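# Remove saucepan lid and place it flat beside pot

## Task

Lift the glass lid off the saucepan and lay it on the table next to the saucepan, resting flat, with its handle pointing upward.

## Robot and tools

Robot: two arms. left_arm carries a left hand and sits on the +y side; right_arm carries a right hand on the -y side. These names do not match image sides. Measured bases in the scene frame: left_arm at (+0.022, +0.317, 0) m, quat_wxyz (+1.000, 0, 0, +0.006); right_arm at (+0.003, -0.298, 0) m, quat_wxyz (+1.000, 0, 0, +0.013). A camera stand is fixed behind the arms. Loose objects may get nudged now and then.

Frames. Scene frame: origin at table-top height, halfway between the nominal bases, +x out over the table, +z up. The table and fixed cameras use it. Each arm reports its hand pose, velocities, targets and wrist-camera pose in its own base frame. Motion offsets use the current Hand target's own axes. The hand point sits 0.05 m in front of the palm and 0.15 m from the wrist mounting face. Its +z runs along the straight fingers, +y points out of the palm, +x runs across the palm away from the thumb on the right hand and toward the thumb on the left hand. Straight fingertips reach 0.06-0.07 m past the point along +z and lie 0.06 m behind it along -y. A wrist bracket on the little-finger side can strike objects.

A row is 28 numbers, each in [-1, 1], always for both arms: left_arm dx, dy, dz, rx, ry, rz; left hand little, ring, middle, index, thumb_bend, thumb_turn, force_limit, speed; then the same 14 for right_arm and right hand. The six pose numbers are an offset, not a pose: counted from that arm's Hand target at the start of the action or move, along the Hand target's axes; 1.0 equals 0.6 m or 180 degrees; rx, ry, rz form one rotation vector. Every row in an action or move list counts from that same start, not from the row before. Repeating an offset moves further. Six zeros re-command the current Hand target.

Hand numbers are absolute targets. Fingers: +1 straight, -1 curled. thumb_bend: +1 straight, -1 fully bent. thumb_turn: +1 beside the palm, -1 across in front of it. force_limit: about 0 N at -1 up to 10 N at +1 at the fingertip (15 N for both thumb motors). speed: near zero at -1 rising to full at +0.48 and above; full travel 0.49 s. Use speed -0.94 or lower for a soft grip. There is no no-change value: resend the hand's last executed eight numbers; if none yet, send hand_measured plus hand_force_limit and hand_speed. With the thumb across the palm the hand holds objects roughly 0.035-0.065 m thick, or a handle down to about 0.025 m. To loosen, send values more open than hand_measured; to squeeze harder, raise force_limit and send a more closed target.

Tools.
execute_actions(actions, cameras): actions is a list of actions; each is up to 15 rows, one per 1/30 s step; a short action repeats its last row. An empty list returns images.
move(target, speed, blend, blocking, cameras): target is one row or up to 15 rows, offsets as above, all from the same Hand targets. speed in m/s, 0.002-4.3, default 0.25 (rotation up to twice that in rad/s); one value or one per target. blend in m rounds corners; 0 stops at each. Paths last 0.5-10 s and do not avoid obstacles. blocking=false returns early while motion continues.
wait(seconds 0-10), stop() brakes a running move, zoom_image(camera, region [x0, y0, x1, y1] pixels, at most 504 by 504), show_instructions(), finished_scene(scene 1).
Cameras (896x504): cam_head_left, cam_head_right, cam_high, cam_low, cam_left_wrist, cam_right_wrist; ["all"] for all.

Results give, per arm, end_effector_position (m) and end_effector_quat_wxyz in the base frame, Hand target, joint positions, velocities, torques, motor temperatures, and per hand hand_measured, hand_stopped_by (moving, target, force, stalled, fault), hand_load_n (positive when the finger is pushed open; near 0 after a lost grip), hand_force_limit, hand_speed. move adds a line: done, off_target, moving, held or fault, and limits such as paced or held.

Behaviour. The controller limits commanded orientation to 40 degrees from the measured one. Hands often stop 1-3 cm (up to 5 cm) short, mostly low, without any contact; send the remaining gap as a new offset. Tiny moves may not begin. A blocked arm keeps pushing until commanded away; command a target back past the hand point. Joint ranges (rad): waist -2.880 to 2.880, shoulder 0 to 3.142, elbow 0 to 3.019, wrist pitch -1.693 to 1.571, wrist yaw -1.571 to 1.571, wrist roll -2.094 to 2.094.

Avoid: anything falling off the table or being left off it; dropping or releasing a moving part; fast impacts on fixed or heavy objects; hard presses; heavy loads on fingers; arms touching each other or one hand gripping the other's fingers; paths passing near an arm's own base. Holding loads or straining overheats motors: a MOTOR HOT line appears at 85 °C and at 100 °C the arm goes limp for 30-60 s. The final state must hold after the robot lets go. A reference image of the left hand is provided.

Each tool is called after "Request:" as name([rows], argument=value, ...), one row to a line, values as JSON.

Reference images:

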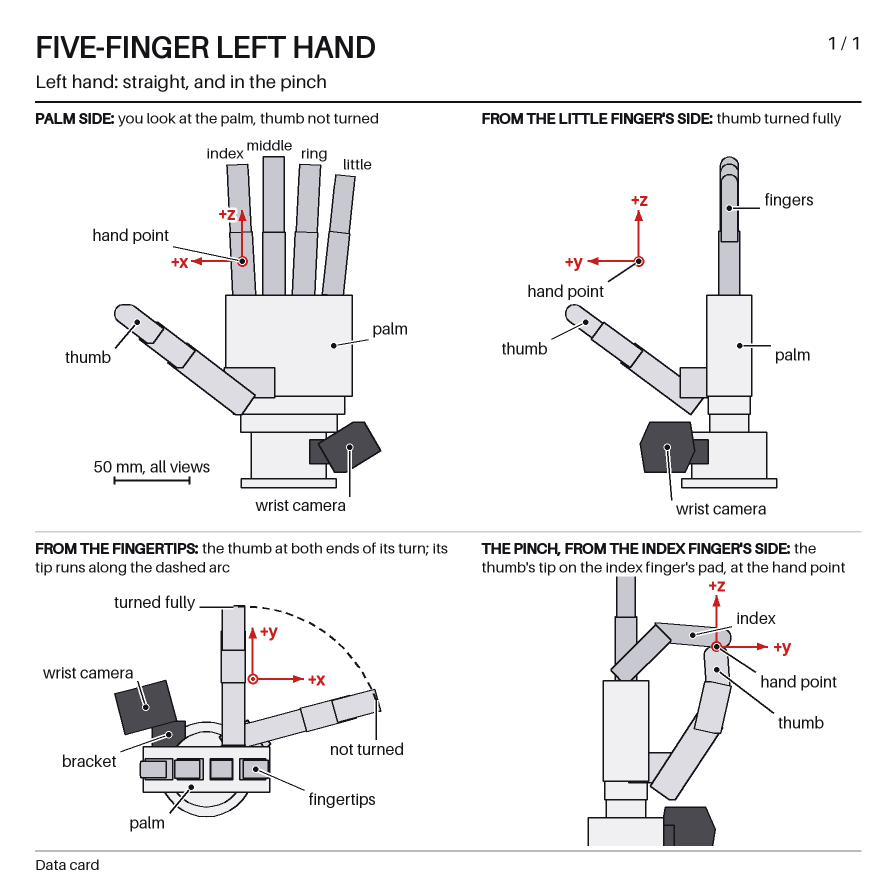

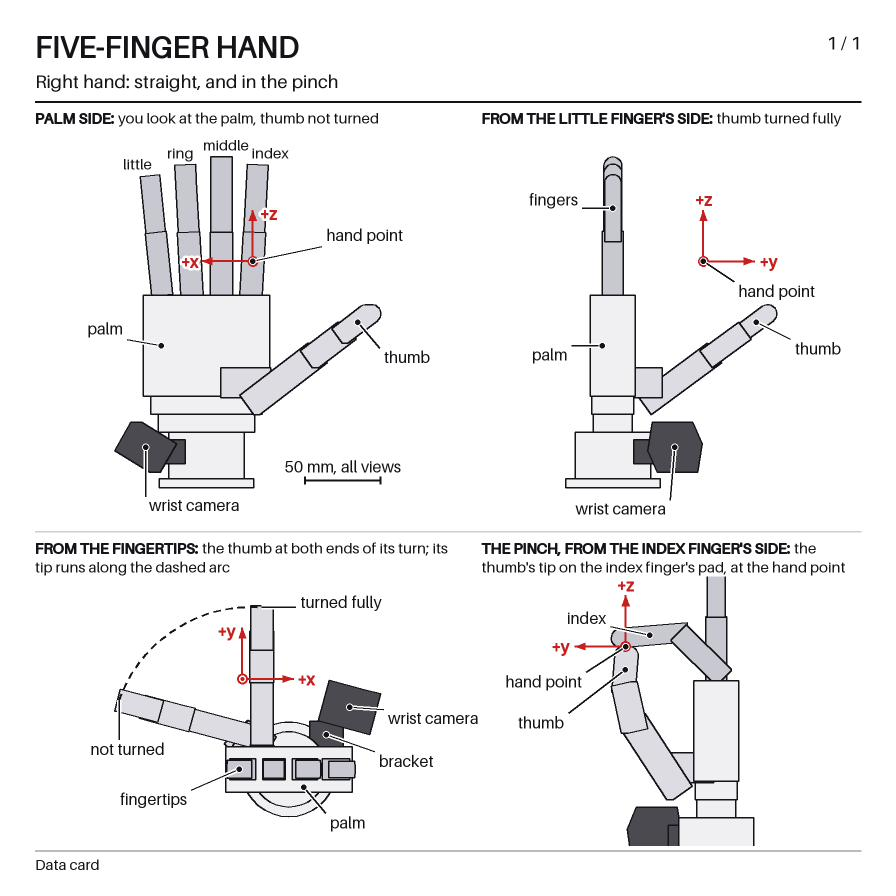

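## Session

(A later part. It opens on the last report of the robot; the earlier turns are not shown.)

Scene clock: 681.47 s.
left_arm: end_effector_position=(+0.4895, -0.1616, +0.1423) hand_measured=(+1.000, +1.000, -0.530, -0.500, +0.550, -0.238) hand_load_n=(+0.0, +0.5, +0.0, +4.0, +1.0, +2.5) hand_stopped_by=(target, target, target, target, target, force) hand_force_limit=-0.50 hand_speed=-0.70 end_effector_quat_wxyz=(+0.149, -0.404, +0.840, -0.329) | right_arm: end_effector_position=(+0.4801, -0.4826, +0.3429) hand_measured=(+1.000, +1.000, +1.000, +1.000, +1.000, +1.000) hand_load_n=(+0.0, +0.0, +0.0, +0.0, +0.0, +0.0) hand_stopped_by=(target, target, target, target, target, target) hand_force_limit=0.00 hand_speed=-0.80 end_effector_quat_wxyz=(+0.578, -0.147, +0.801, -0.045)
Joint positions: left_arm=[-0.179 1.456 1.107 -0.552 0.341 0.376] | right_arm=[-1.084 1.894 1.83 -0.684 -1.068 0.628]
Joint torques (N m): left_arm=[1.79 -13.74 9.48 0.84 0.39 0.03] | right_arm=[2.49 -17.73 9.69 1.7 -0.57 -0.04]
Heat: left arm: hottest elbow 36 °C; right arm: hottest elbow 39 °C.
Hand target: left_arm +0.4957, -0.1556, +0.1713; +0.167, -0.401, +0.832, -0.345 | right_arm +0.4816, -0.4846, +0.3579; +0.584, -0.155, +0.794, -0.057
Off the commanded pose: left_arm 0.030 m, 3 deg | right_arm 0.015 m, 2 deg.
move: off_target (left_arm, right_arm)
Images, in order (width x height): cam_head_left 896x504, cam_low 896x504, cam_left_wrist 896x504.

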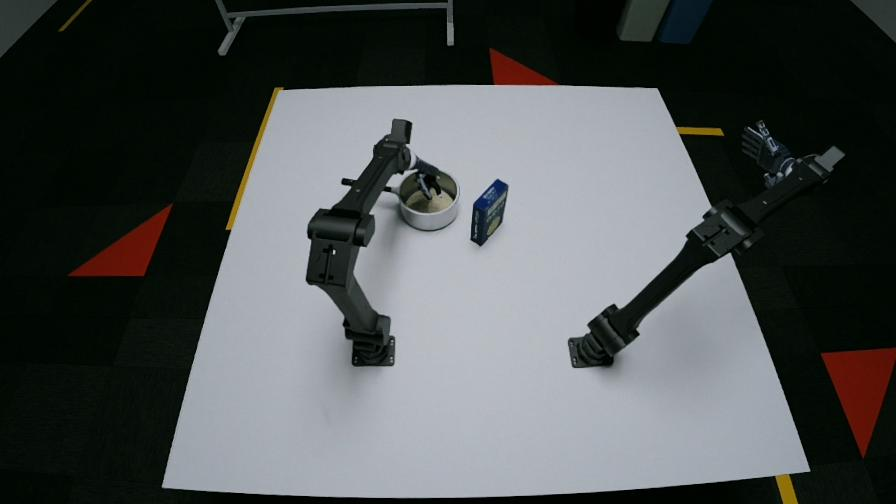

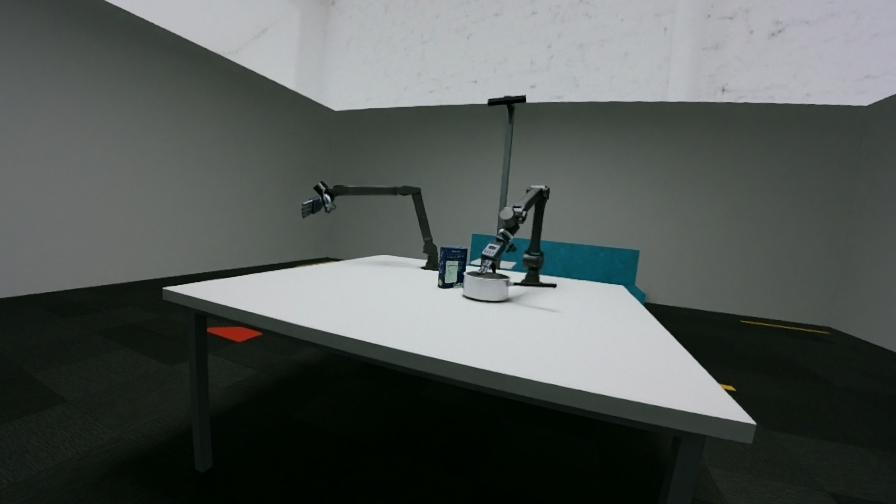

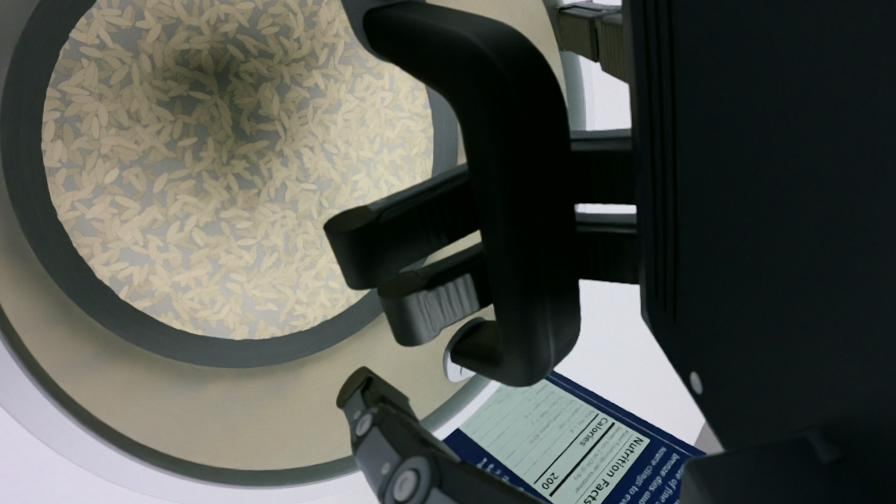

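Request:
move(target=[0,0,0,0,0,0,1,1,-0.53,-0.5,0.2,-0.15,-0.5,-0.7,0,0,0,0,0,0,1,1,1,1,1,1,0,-0.8], speed=0.05, cameras=["cam_left_wrist"])

Request:
move(target=[0,0,0,0,0,0,1,1,-0.53,-0.5,0.2,-1,-0.5,-0.7,0,0,0,0,0,0,1,1,1,1,1,1,0,-0.8], speed=0.05, cameras=["cam_left_wrist","cam_head_left"])

Request:
zoom_image(camera="cam_head_left", region=[390, 120, 490, 240])

Scene clock: 690.97 s.
left_arm: end_effector_position=(+0.4895, -0.1615, +0.1427) hand_measured=(+1.000, +1.000, -0.530, -0.500, +0.354, -0.150) hand_load_n=(+0.0, +0.5, +0.5, +4.5, +3.0, +2.5) hand_stopped_by=(target, target, target, target, force, target) hand_force_limit=-0.50 hand_speed=-0.70 end_effector_quat_wxyz=(+0.149, -0.403, +0.841, -0.330) | right_arm: end_effector_position=(+0.4801, -0.4826, +0.3429) hand_measured=(+1.000, +1.000, +1.000, +1.000, +1.000, +1.000) hand_load_n=(+0.0, +0.0, +0.0, +0.0, +0.0, +0.0) hand_stopped_by=(target, target, target, target, target, target) hand_force_limit=0.00 hand_speed=-0.80 end_effector_quat_wxyz=(+0.578, -0.147, +0.801, -0.045)
Joint positions: left_arm=[-0.179 1.455 1.107 -0.552 0.341 0.378] | right_arm=[-1.084 1.894 1.83 -0.684 -1.068 0.628]
Joint torques (N m): left_arm=[1.79 -13.74 9.48 0.85 0.39 0.02] | right_arm=[2.61 -17.55 9.68 1.68 -0.57 -0.04]
Heat: left arm: hottest elbow 36 °C; right arm: hottest elbow 39 °C.
Hand target: left_arm +0.4957, -0.1556, +0.1714; +0.167, -0.401, +0.832, -0.345 | right_arm +0.4816, -0.4846, +0.3579; +0.584, -0.155, +0.794, -0.057
Off the commanded pose: left_arm 0.030 m, 3 deg | right_arm 0.015 m, 2 deg.
move: off_target (left_arm, right_arm)
Images, in order (width x height): cam_left_wrist 896x504.

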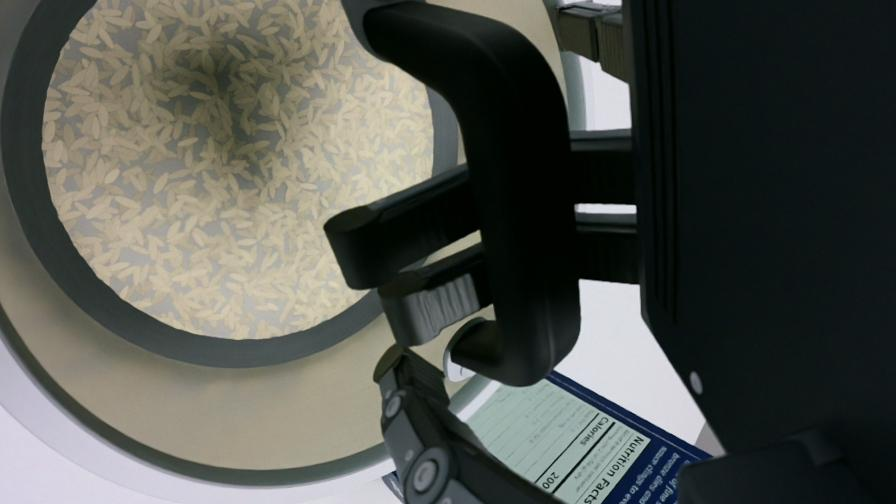

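Scene clock: 691.77 s.
left_arm: end_effector_position=(+0.4895, -0.1617, +0.1427) hand_measured=(+1.000, +1.000, -0.530, -0.500, +0.354, -0.166) hand_load_n=(+0.0, +0.5, +0.5, +5.0, +3.0, +5.0) hand_stopped_by=(target, target, target, target, force, force) hand_force_limit=-0.50 hand_speed=-0.70 end_effector_quat_wxyz=(+0.149, -0.404, +0.840, -0.330) | right_arm: end_effector_position=(+0.4801, -0.4826, +0.3429) hand_measured=(+1.000, +1.000, +1.000, +1.000, +1.000, +1.000) hand_load_n=(+0.0, +0.0, +0.0, +0.0, +0.0, +0.0) hand_stopped_by=(target, target, target, target, target, target) hand_force_limit=0.00 hand_speed=-0.80 end_effector_quat_wxyz=(+0.578, -0.147, +0.801, -0.045)
Joint positions: left_arm=[-0.179 1.455 1.107 -0.552 0.341 0.375] | right_arm=[-1.084 1.894 1.83 -0.684 -1.068 0.628]
Joint torques (N m): left_arm=[1.79 -13.8 9.5 0.84 0.4 0.01] | right_arm=[2.37 -17.67 9.66 1.72 -0.57 -0.03]
Heat: left arm: hottest elbow 36 °C; right arm: hottest elbow 39 °C.
Hand target: left_arm +0.4957, -0.1556, +0.1714; +0.167, -0.401, +0.832, -0.345 | right_arm +0.4816, -0.4846, +0.3579; +0.584, -0.155, +0.794, -0.057
Off the commanded pose: left_arm 0.030 m, 3 deg | right_arm 0.015 m, 2 deg.
move: off_target (left_arm, right_arm)
Images, in order (width x height): cam_head_left 896x504, cam_left_wrist 896x504.

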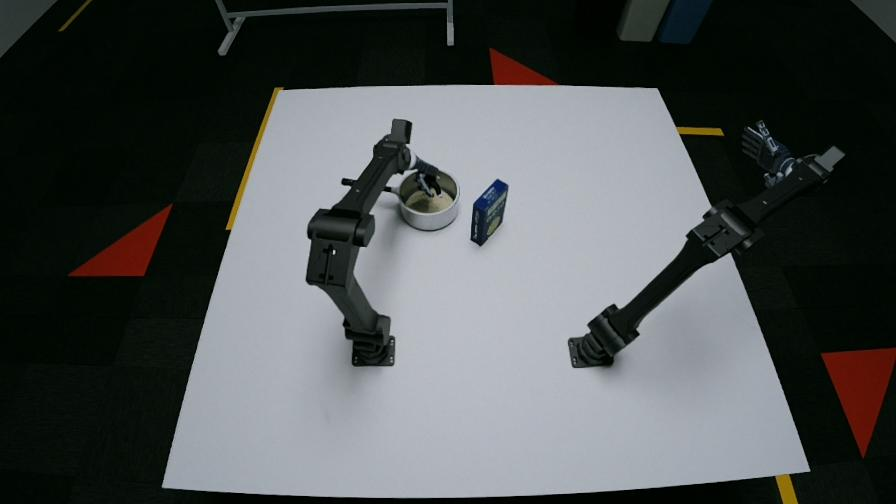

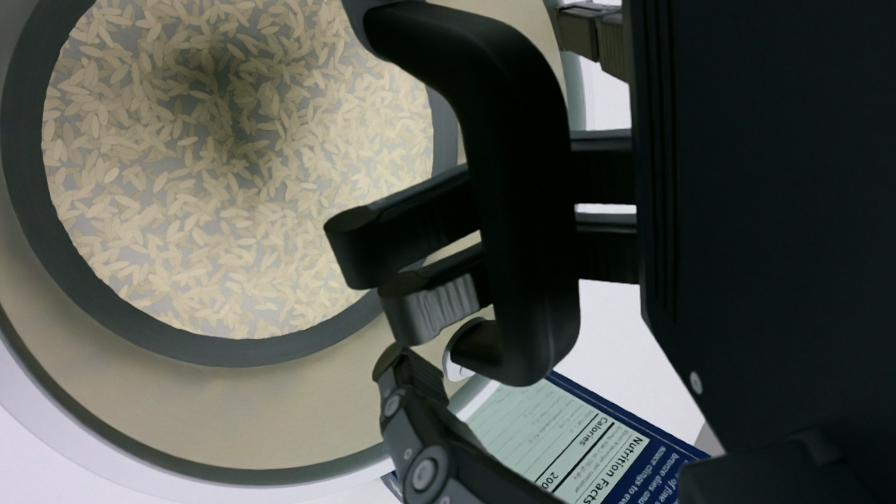

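Scaled by 4.200.

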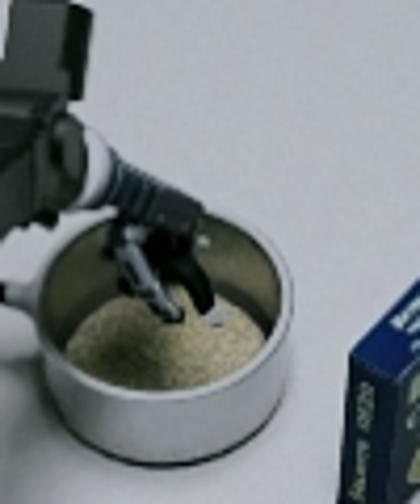

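Request:
move(target=[0,0.0157,0.0157,0,0,0,1,1,-0.53,-0.5,0.6,1,-0.5,-0.6,0,0,0,0,0,0,1,1,1,1,1,1,0,-0.8], speed=0.05, cameras=["cam_left_wrist"])

Scene clock: 780.53 s.
left_arm: end_effector_position=(+0.4895, -0.1614, +0.1422) hand_measured=(+1.000, +1.000, -0.530, -0.500, +0.600, +1.000) hand_load_n=(+0.0, +0.5, +0.0, +2.0, +0.0, +0.0) hand_stopped_by=(target, target, target, target, target, target) hand_force_limit=-0.50 hand_speed=-0.60 end_effector_quat_wxyz=(+0.150, -0.402, +0.841, -0.330) | right_arm: end_effector_position=(+0.4801, -0.4826, +0.3429) hand_measured=(+1.000, +1.000, +1.000, +1.000, +1.000, +1.000) hand_load_n=(+0.0, +0.0, +0.0, +0.0, -0.5, +0.0) hand_stopped_by=(target, target, target, target, target, target) hand_force_limit=0.00 hand_speed=-0.80 end_effector_quat_wxyz=(+0.578, -0.147, +0.801, -0.045)
Joint positions: left_arm=[-0.179 1.455 1.106 -0.55 0.341 0.379] | right_arm=[-1.084 1.894 1.83 -0.684 -1.068 0.628]
Joint torques (N m): left_arm=[1.85 -12.98 7.71 2.13 0.41 0] | right_arm=[2.49 -17.61 9.68 1.74 -0.58 -0.04]
Heat: left arm: hottest elbow 37 °C; right arm: hottest elbow 39 °C.
Hand target: left_arm +0.4957, -0.1556, +0.1581; +0.167, -0.401, +0.832, -0.345 | right_arm +0.4816, -0.4846, +0.3579; +0.584, -0.155, +0.794, -0.057
Off the commanded pose: left_arm 0.018 m, 3 deg | right_arm 0.015 m, 2 deg.
move: off_target (left_arm, right_arm)
Images, in order (width x height): cam_left_wrist 896x504.

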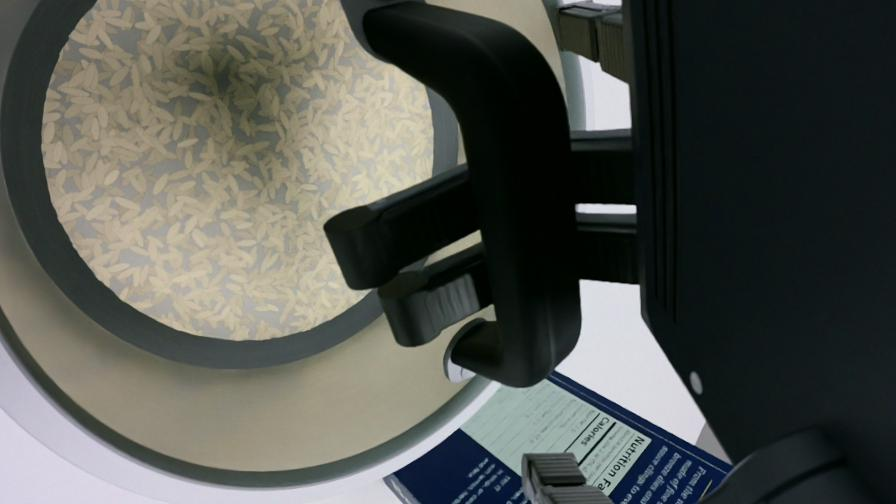

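Request:
move(target=[-0.01,-0.0047,0.0047,0.0667,0,0,1,1,-0.53,-0.5,0.6,1,-0.5,-0.6,0,0,0,0,0,0,1,1,1,1,1,1,0,-0.8], speed=0.05, cameras=["cam_left_wrist", "cam_low","cam_head_left"])

Request:
zoom_image(camera="cam_low", region=[450, 240, 510, 300])

Scene clock: 790.97 s.
left_arm: end_effector_position=(+0.4915, -0.1606, +0.1474) hand_measured=(+1.000, +1.000, -0.530, -0.500, +0.600, +1.000) hand_load_n=(+0.0, +0.0, -9.0, -12.0, +0.0, +0.0) hand_stopped_by=(target, target, target, target, target, target) hand_force_limit=-0.50 hand_speed=-0.60 end_effector_quat_wxyz=(+0.185, -0.389, +0.801, -0.416) | right_arm: end_effector_position=(+0.4801, -0.4826, +0.3429) hand_measured=(+1.000, +1.000, +1.000, +1.000, +1.000, +1.000) hand_load_n=(+0.0, +0.0, +0.0, +0.0, +0.0, +0.0) hand_stopped_by=(target, target, target, target, target, target) hand_force_limit=0.00 hand_speed=-0.80 end_effector_quat_wxyz=(+0.578, -0.147, +0.801, -0.045)
Joint positions: left_arm=[-0.133 1.384 0.957 -0.28 0.45 0.322] | right_arm=[-1.084 1.894 1.83 -0.684 -1.068 0.628]
Joint torques (N m): left_arm=[1.96 -10.46 7.51 3.36 0.39 -0.04] | right_arm=[2.32 -17.85 9.66 1.72 -0.57 -0.04]
Heat: left arm: hottest elbow 37 °C; right arm: hottest elbow 39 °C.
Hand target: left_arm +0.5025, -0.1535, +0.1580; +0.208, -0.382, +0.791, -0.430 | right_arm +0.4816, -0.4846, +0.3579; +0.584, -0.155, +0.794, -0.057
Off the commanded pose: left_arm 0.017 m, 3 deg | right_arm 0.015 m, 2 deg.
move: off_target (left_arm, right_arm)
Images, in order (width x height): cam_head_left 896x504, cam_low 896x504, cam_left_wrist 896x504.

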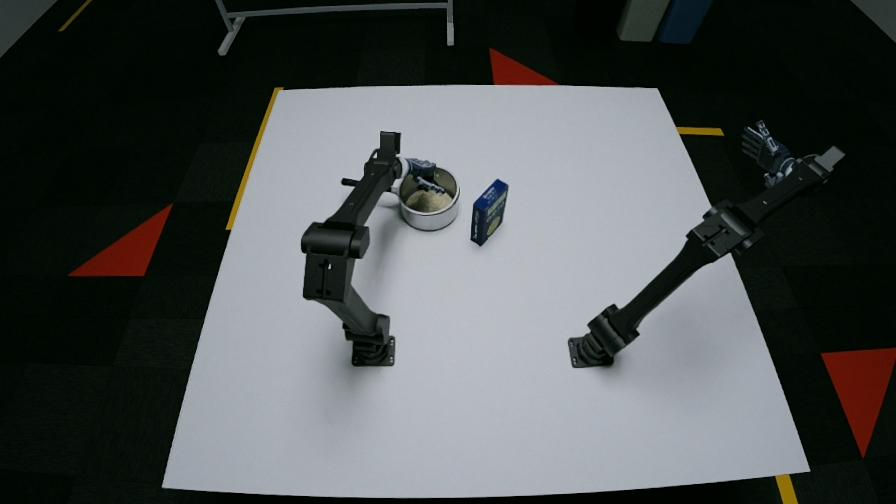

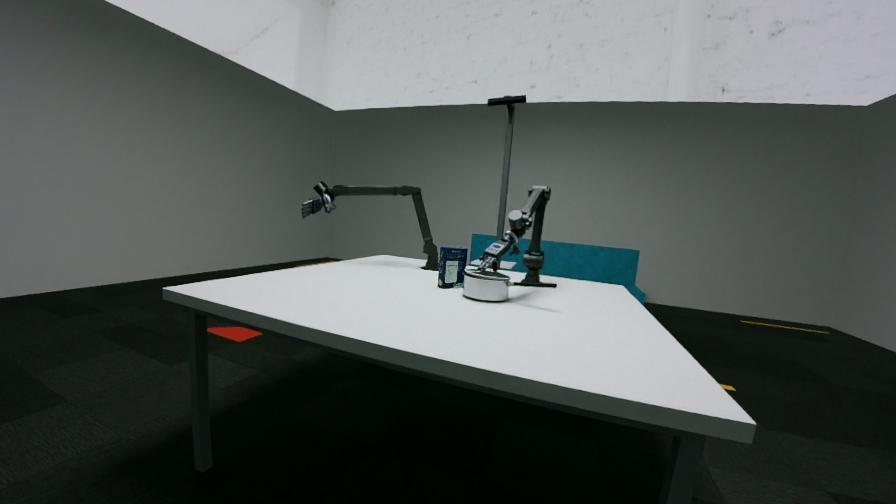

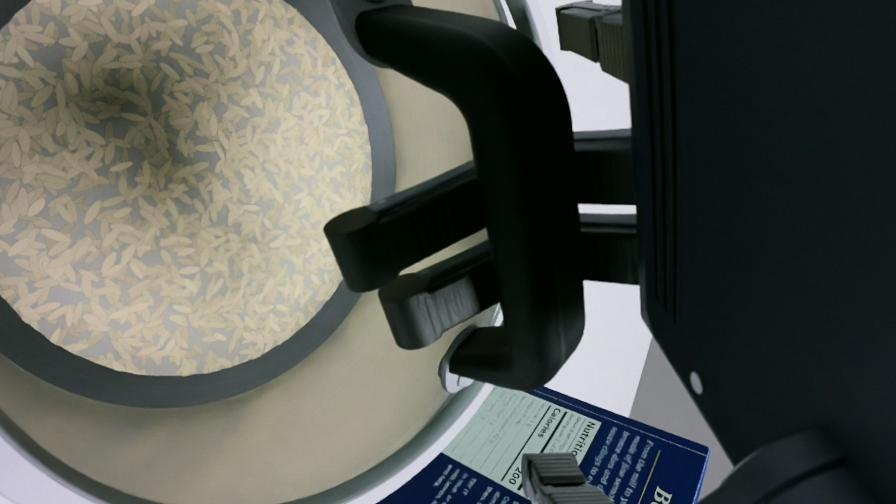

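Scaled by 8.400.

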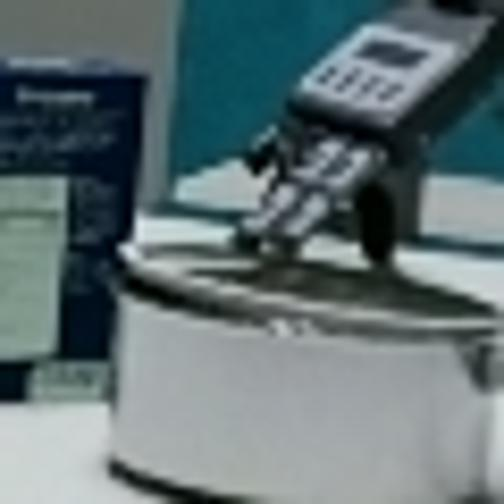

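Request:
move(target=[0,0,0,0,0,0,1,1,-0.75,-0.75,0.6,1,-0.3,-0.8,0,0,0,0,0,0,1,1,1,1,1,1,0,-0.8], speed=0.05, cameras=["cam_left_wrist", "cam_low"])

Request:
zoom_image(camera="cam_low", region=[450, 240, 510, 300])

Scene clock: 799.57 s.
left_arm: end_effector_position=(+0.4928, -0.1615, +0.1475) hand_measured=(+1.000, +1.000, -0.750, -0.750, +0.600, +1.000) hand_load_n=(+0.0, -0.5, +0.0, +2.5, +0.0, +0.0) hand_stopped_by=(target, target, target, target, target, target) hand_force_limit=-0.30 hand_speed=-0.80 end_effector_quat_wxyz=(+0.188, -0.385, +0.800, -0.420) | right_arm: end_effector_position=(+0.4801, -0.4826, +0.3429) hand_measured=(+1.000, +1.000, +1.000, +1.000, +1.000, +1.000) hand_load_n=(+0.0, +0.0, +0.0, +0.0, +0.5, +0.0) hand_stopped_by=(target, target, target, target, target, target) hand_force_limit=0.00 hand_speed=-0.80 end_effector_quat_wxyz=(+0.578, -0.147, +0.801, -0.045)
Joint positions: left_arm=[-0.133 1.385 0.952 -0.264 0.455 0.324] | right_arm=[-1.084 1.894 1.83 -0.684 -1.068 0.628]
Joint torques (N m): left_arm=[2.02 -10.4 7.83 2.71 0.26 -0.04] | right_arm=[2.43 -17.61 9.7 1.7 -0.57 -0.04]
Heat: left arm: hottest elbow 37 °C; right arm: hottest elbow 39 °C.
Hand target: left_arm +0.5025, -0.1535, +0.1579; +0.208, -0.382, +0.791, -0.430 | right_arm +0.4816, -0.4846, +0.3579; +0.584, -0.155, +0.794, -0.057
Off the commanded pose: left_arm 0.016 m, 3 deg | right_arm 0.015 m, 2 deg.
move: off_target (left_arm, right_arm)
Images, in order (width x height): cam_low 896x504, cam_left_wrist 896x504.

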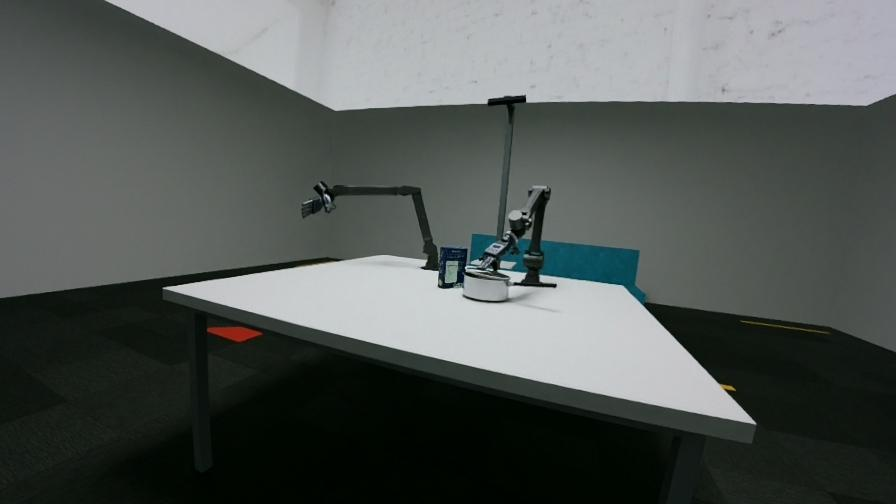

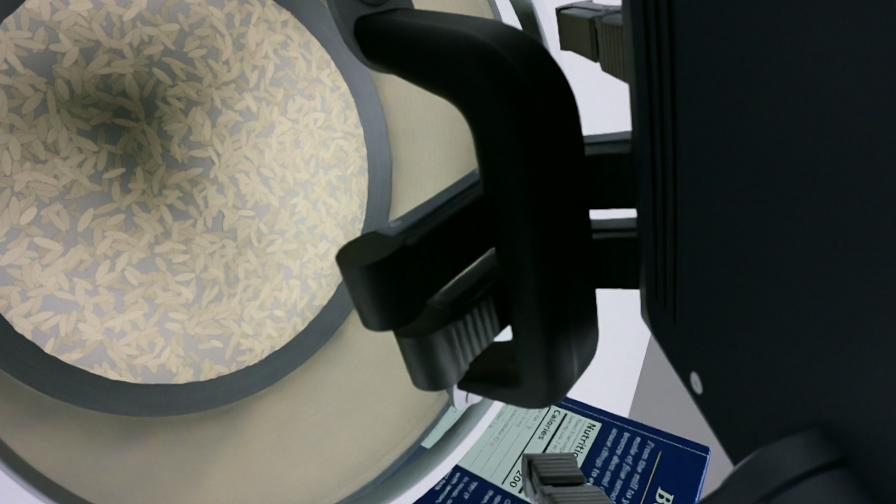

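Scaled by 8.400.

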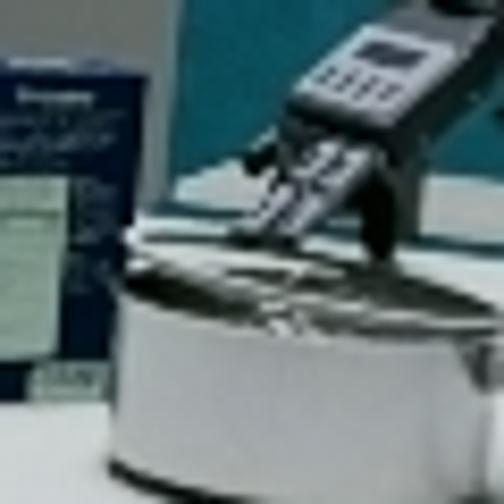

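Request:
move(target=[0,0,0,0,0,0,1,1,-1,-1,0.6,1,0.0,-0.8,0,0,0,0,0,0,1,1,1,1,1,1,0,-0.8], speed=0.05, cameras=["cam_left_wrist", "cam_low", "cam_head_left"])

Request:
zoom_image(camera="cam_low", region=[450, 240, 510, 300])

Request:
zoom_image(camera="cam_head_left", region=[390, 120, 490, 240])

Scene clock: 807.20 s.
left_arm: end_effector_position=(+0.4915, -0.1600, +0.1421) hand_measured=(+1.000, +1.000, -1.000, -1.000, +0.600, +1.000) hand_load_n=(+0.5, +0.0, +2.0, +1.5, +0.0, -0.5) hand_stopped_by=(target, target, target, target, target, target) hand_force_limit=0.00 hand_speed=-0.80 end_effector_quat_wxyz=(+0.188, -0.383, +0.802, -0.417) | right_arm: end_effector_position=(+0.4801, -0.4826, +0.3429) hand_measured=(+1.000, +1.000, +1.000, +1.000, +1.000, +1.000) hand_load_n=(+0.0, +0.0, +0.0, +0.5, +0.0, +0.0) hand_stopped_by=(target, target, target, target, target, target) hand_force_limit=0.00 hand_speed=-0.80 end_effector_quat_wxyz=(+0.578, -0.147, +0.801, -0.045)
Joint positions: left_arm=[-0.132 1.389 0.946 -0.261 0.453 0.335] | right_arm=[-1.084 1.894 1.83 -0.684 -1.068 0.628]
Joint torques (N m): left_arm=[1.96 -10.7 8.35 2.61 0.26 -0.04] | right_arm=[2.32 -17.67 9.68 1.73 -0.56 -0.04]
Heat: left arm: hottest elbow 38 °C; right arm: hottest elbow 39 °C.
Hand target: left_arm +0.5026, -0.1535, +0.1581; +0.208, -0.382, +0.791, -0.430 | right_arm +0.4816, -0.4846, +0.3579; +0.584, -0.155, +0.794, -0.057
Off the commanded pose: left_arm 0.020 m, 3 deg | right_arm 0.015 m, 2 deg.
move: off_target (left_arm, right_arm)
Images, in order (width x height): cam_head_left 896x504, cam_low 896x504, cam_left_wrist 896x504.

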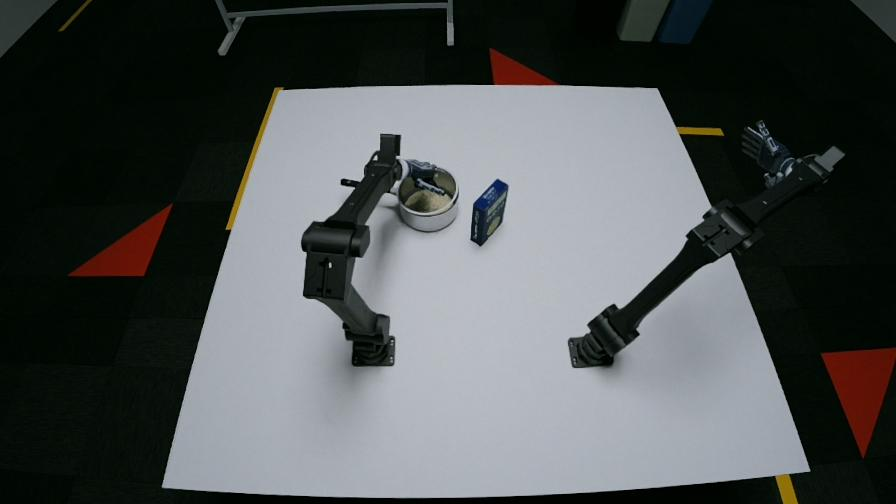

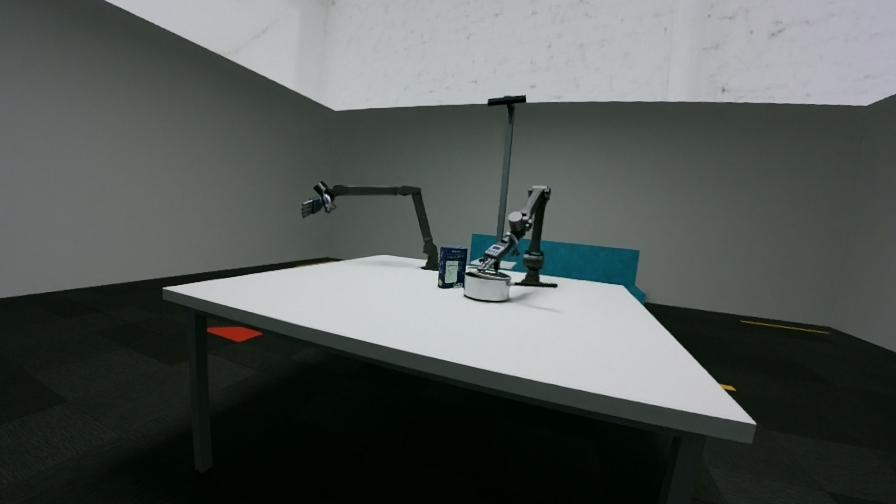

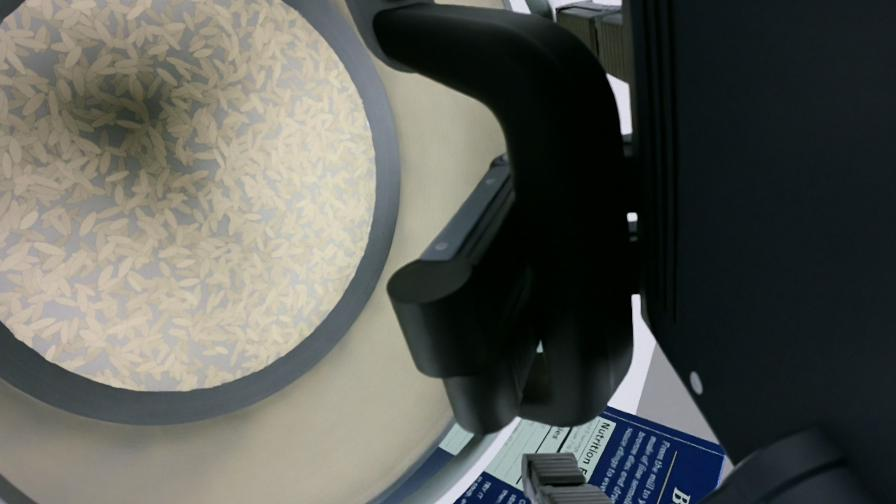

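Scaled by 8.400.

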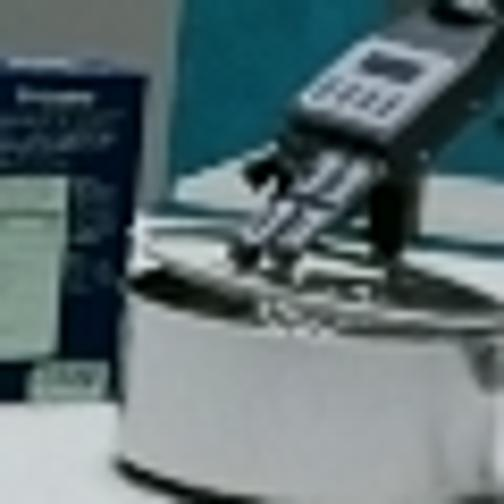

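Scaled by 4.200.

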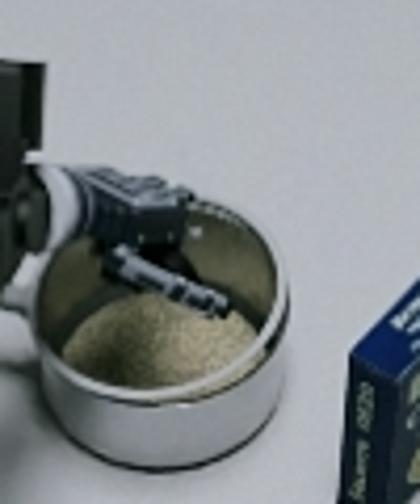

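Request:
move(target=[0,-0.0839,-0.0543,0,0,0,1,1,-1,-1,0.6,1,0.0,-0.8,0,0,0,0,0,0,1,1,1,1,1,1,0,-0.8], speed=0.06, cameras=["cam_left_wrist", "cam_low", "cam_head_left", "cam_high"])

Request:
zoom_image(camera="cam_low", region=[440, 220, 520, 310])

Request:
zoom_image(camera="cam_head_left", region=[390, 120, 490, 240])

Request:
zoom_image(camera="cam_high", region=[460, 150, 600, 300])

Scene clock: 822.03 s.
left_arm: end_effector_position=(+0.4730, -0.1552, +0.1559) hand_measured=(+1.000, +1.000, -1.000, -1.000, +0.600, +1.000) hand_load_n=(+0.0, +0.0, +1.0, +2.0, +0.0, +0.0) hand_stopped_by=(target, target, target, target, target, target) hand_force_limit=0.00 hand_speed=-0.80 end_effector_quat_wxyz=(+0.162, -0.400, +0.810, -0.397) | right_arm: end_effector_position=(+0.4801, -0.4826, +0.3429) hand_measured=(+1.000, +1.000, +1.000, +1.000, +1.000, +1.000) hand_load_n=(+0.0, +0.0, +0.0, +0.0, +0.0, +0.0) hand_stopped_by=(target, target, target, target, target, target) hand_force_limit=0.00 hand_speed=-0.80 end_effector_quat_wxyz=(+0.578, -0.147, +0.801, -0.045)
Joint positions: left_arm=[-0.128 1.352 0.979 -0.405 0.452 0.335] | right_arm=[-1.084 1.894 1.83 -0.684 -1.068 0.628]
Joint torques (N m): left_arm=[1.55 -12.63 14.11 1.52 0.35 -0.05] | right_arm=[2.37 -17.67 9.68 1.69 -0.57 -0.02]
Heat: left arm: hottest elbow 37 °C; right arm: hottest elbow 39 °C.
Hand target: left_arm +0.5026, -0.1535, +0.2180; +0.208, -0.382, +0.791, -0.430 | right_arm +0.4816, -0.4846, +0.3579; +0.584, -0.155, +0.794, -0.057
Off the commanded pose: left_arm 0.069 m, 7 deg | right_arm 0.015 m, 2 deg.
move: off_target (left_arm, right_arm)
Images, in order (width x height): cam_head_left 896x504, cam_high 896x504, cam_low 896x504, cam_left_wrist 896x504.

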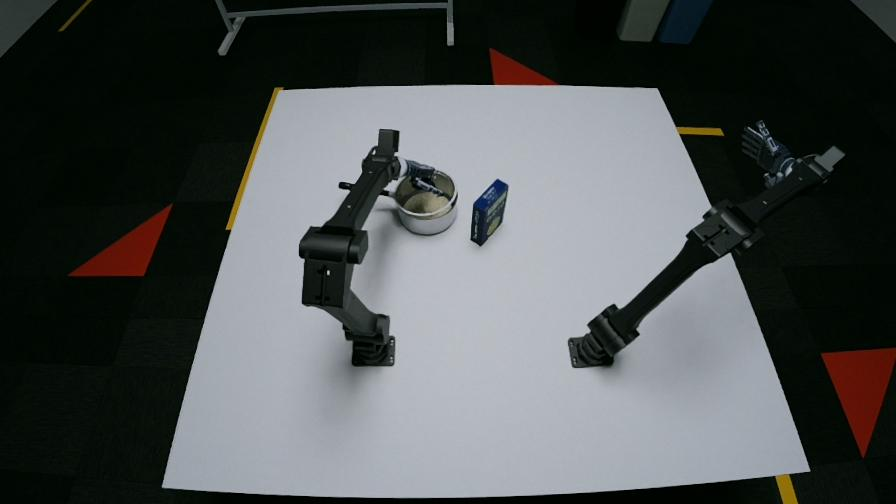

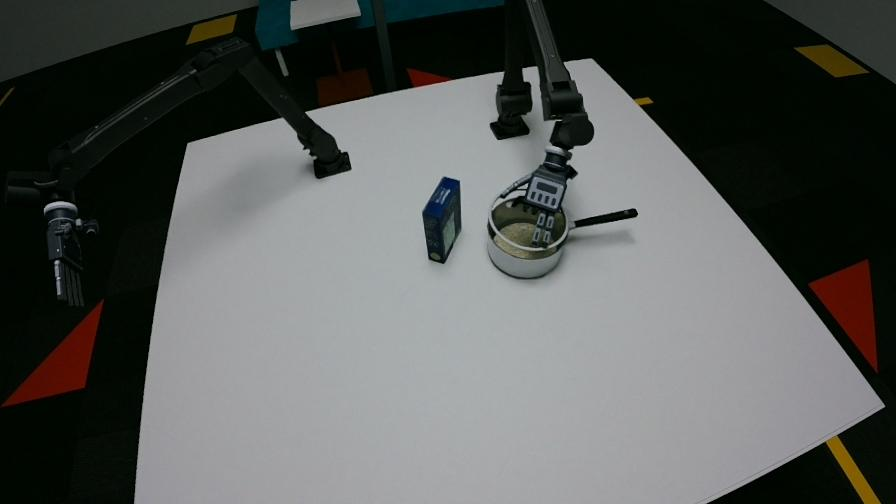

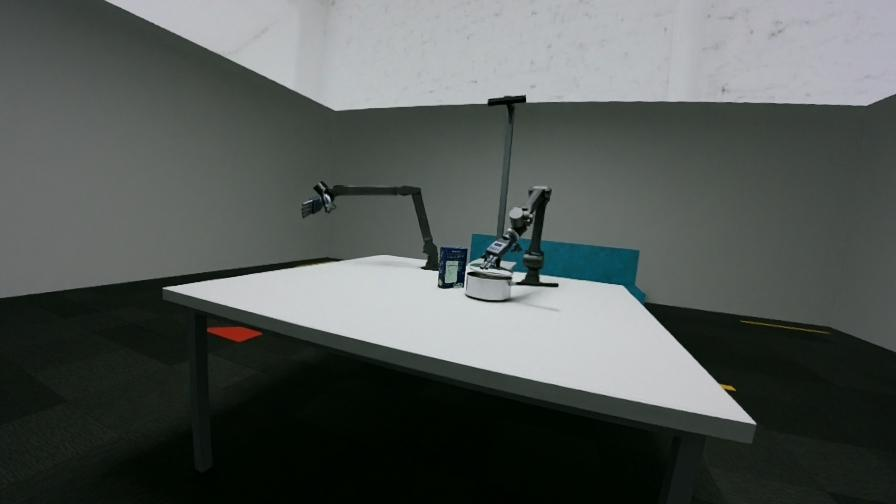

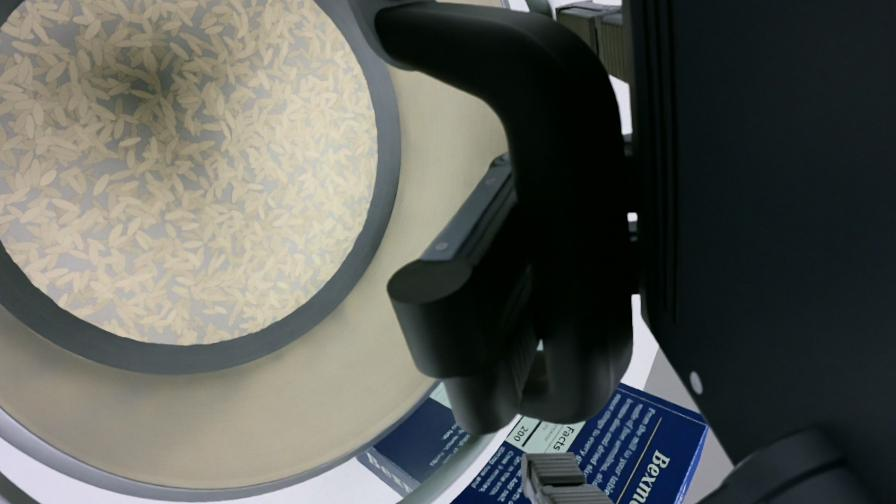

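Scaled by 5.600.

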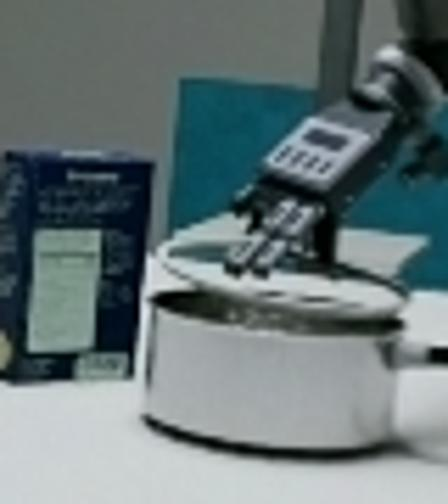

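Scaled by 4.200.

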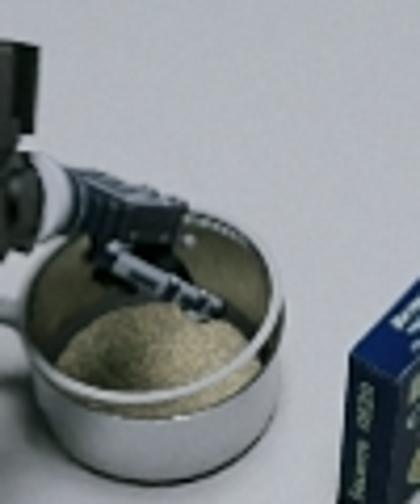

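Scaled by 3.360.

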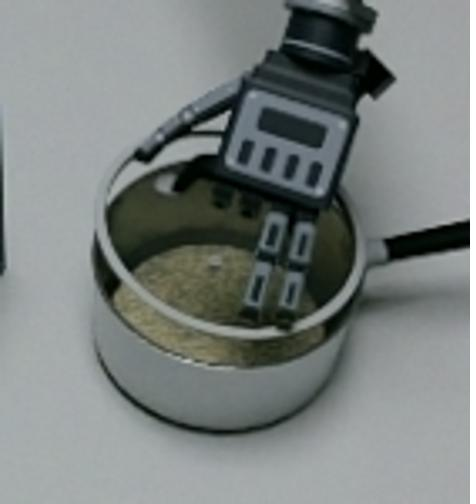

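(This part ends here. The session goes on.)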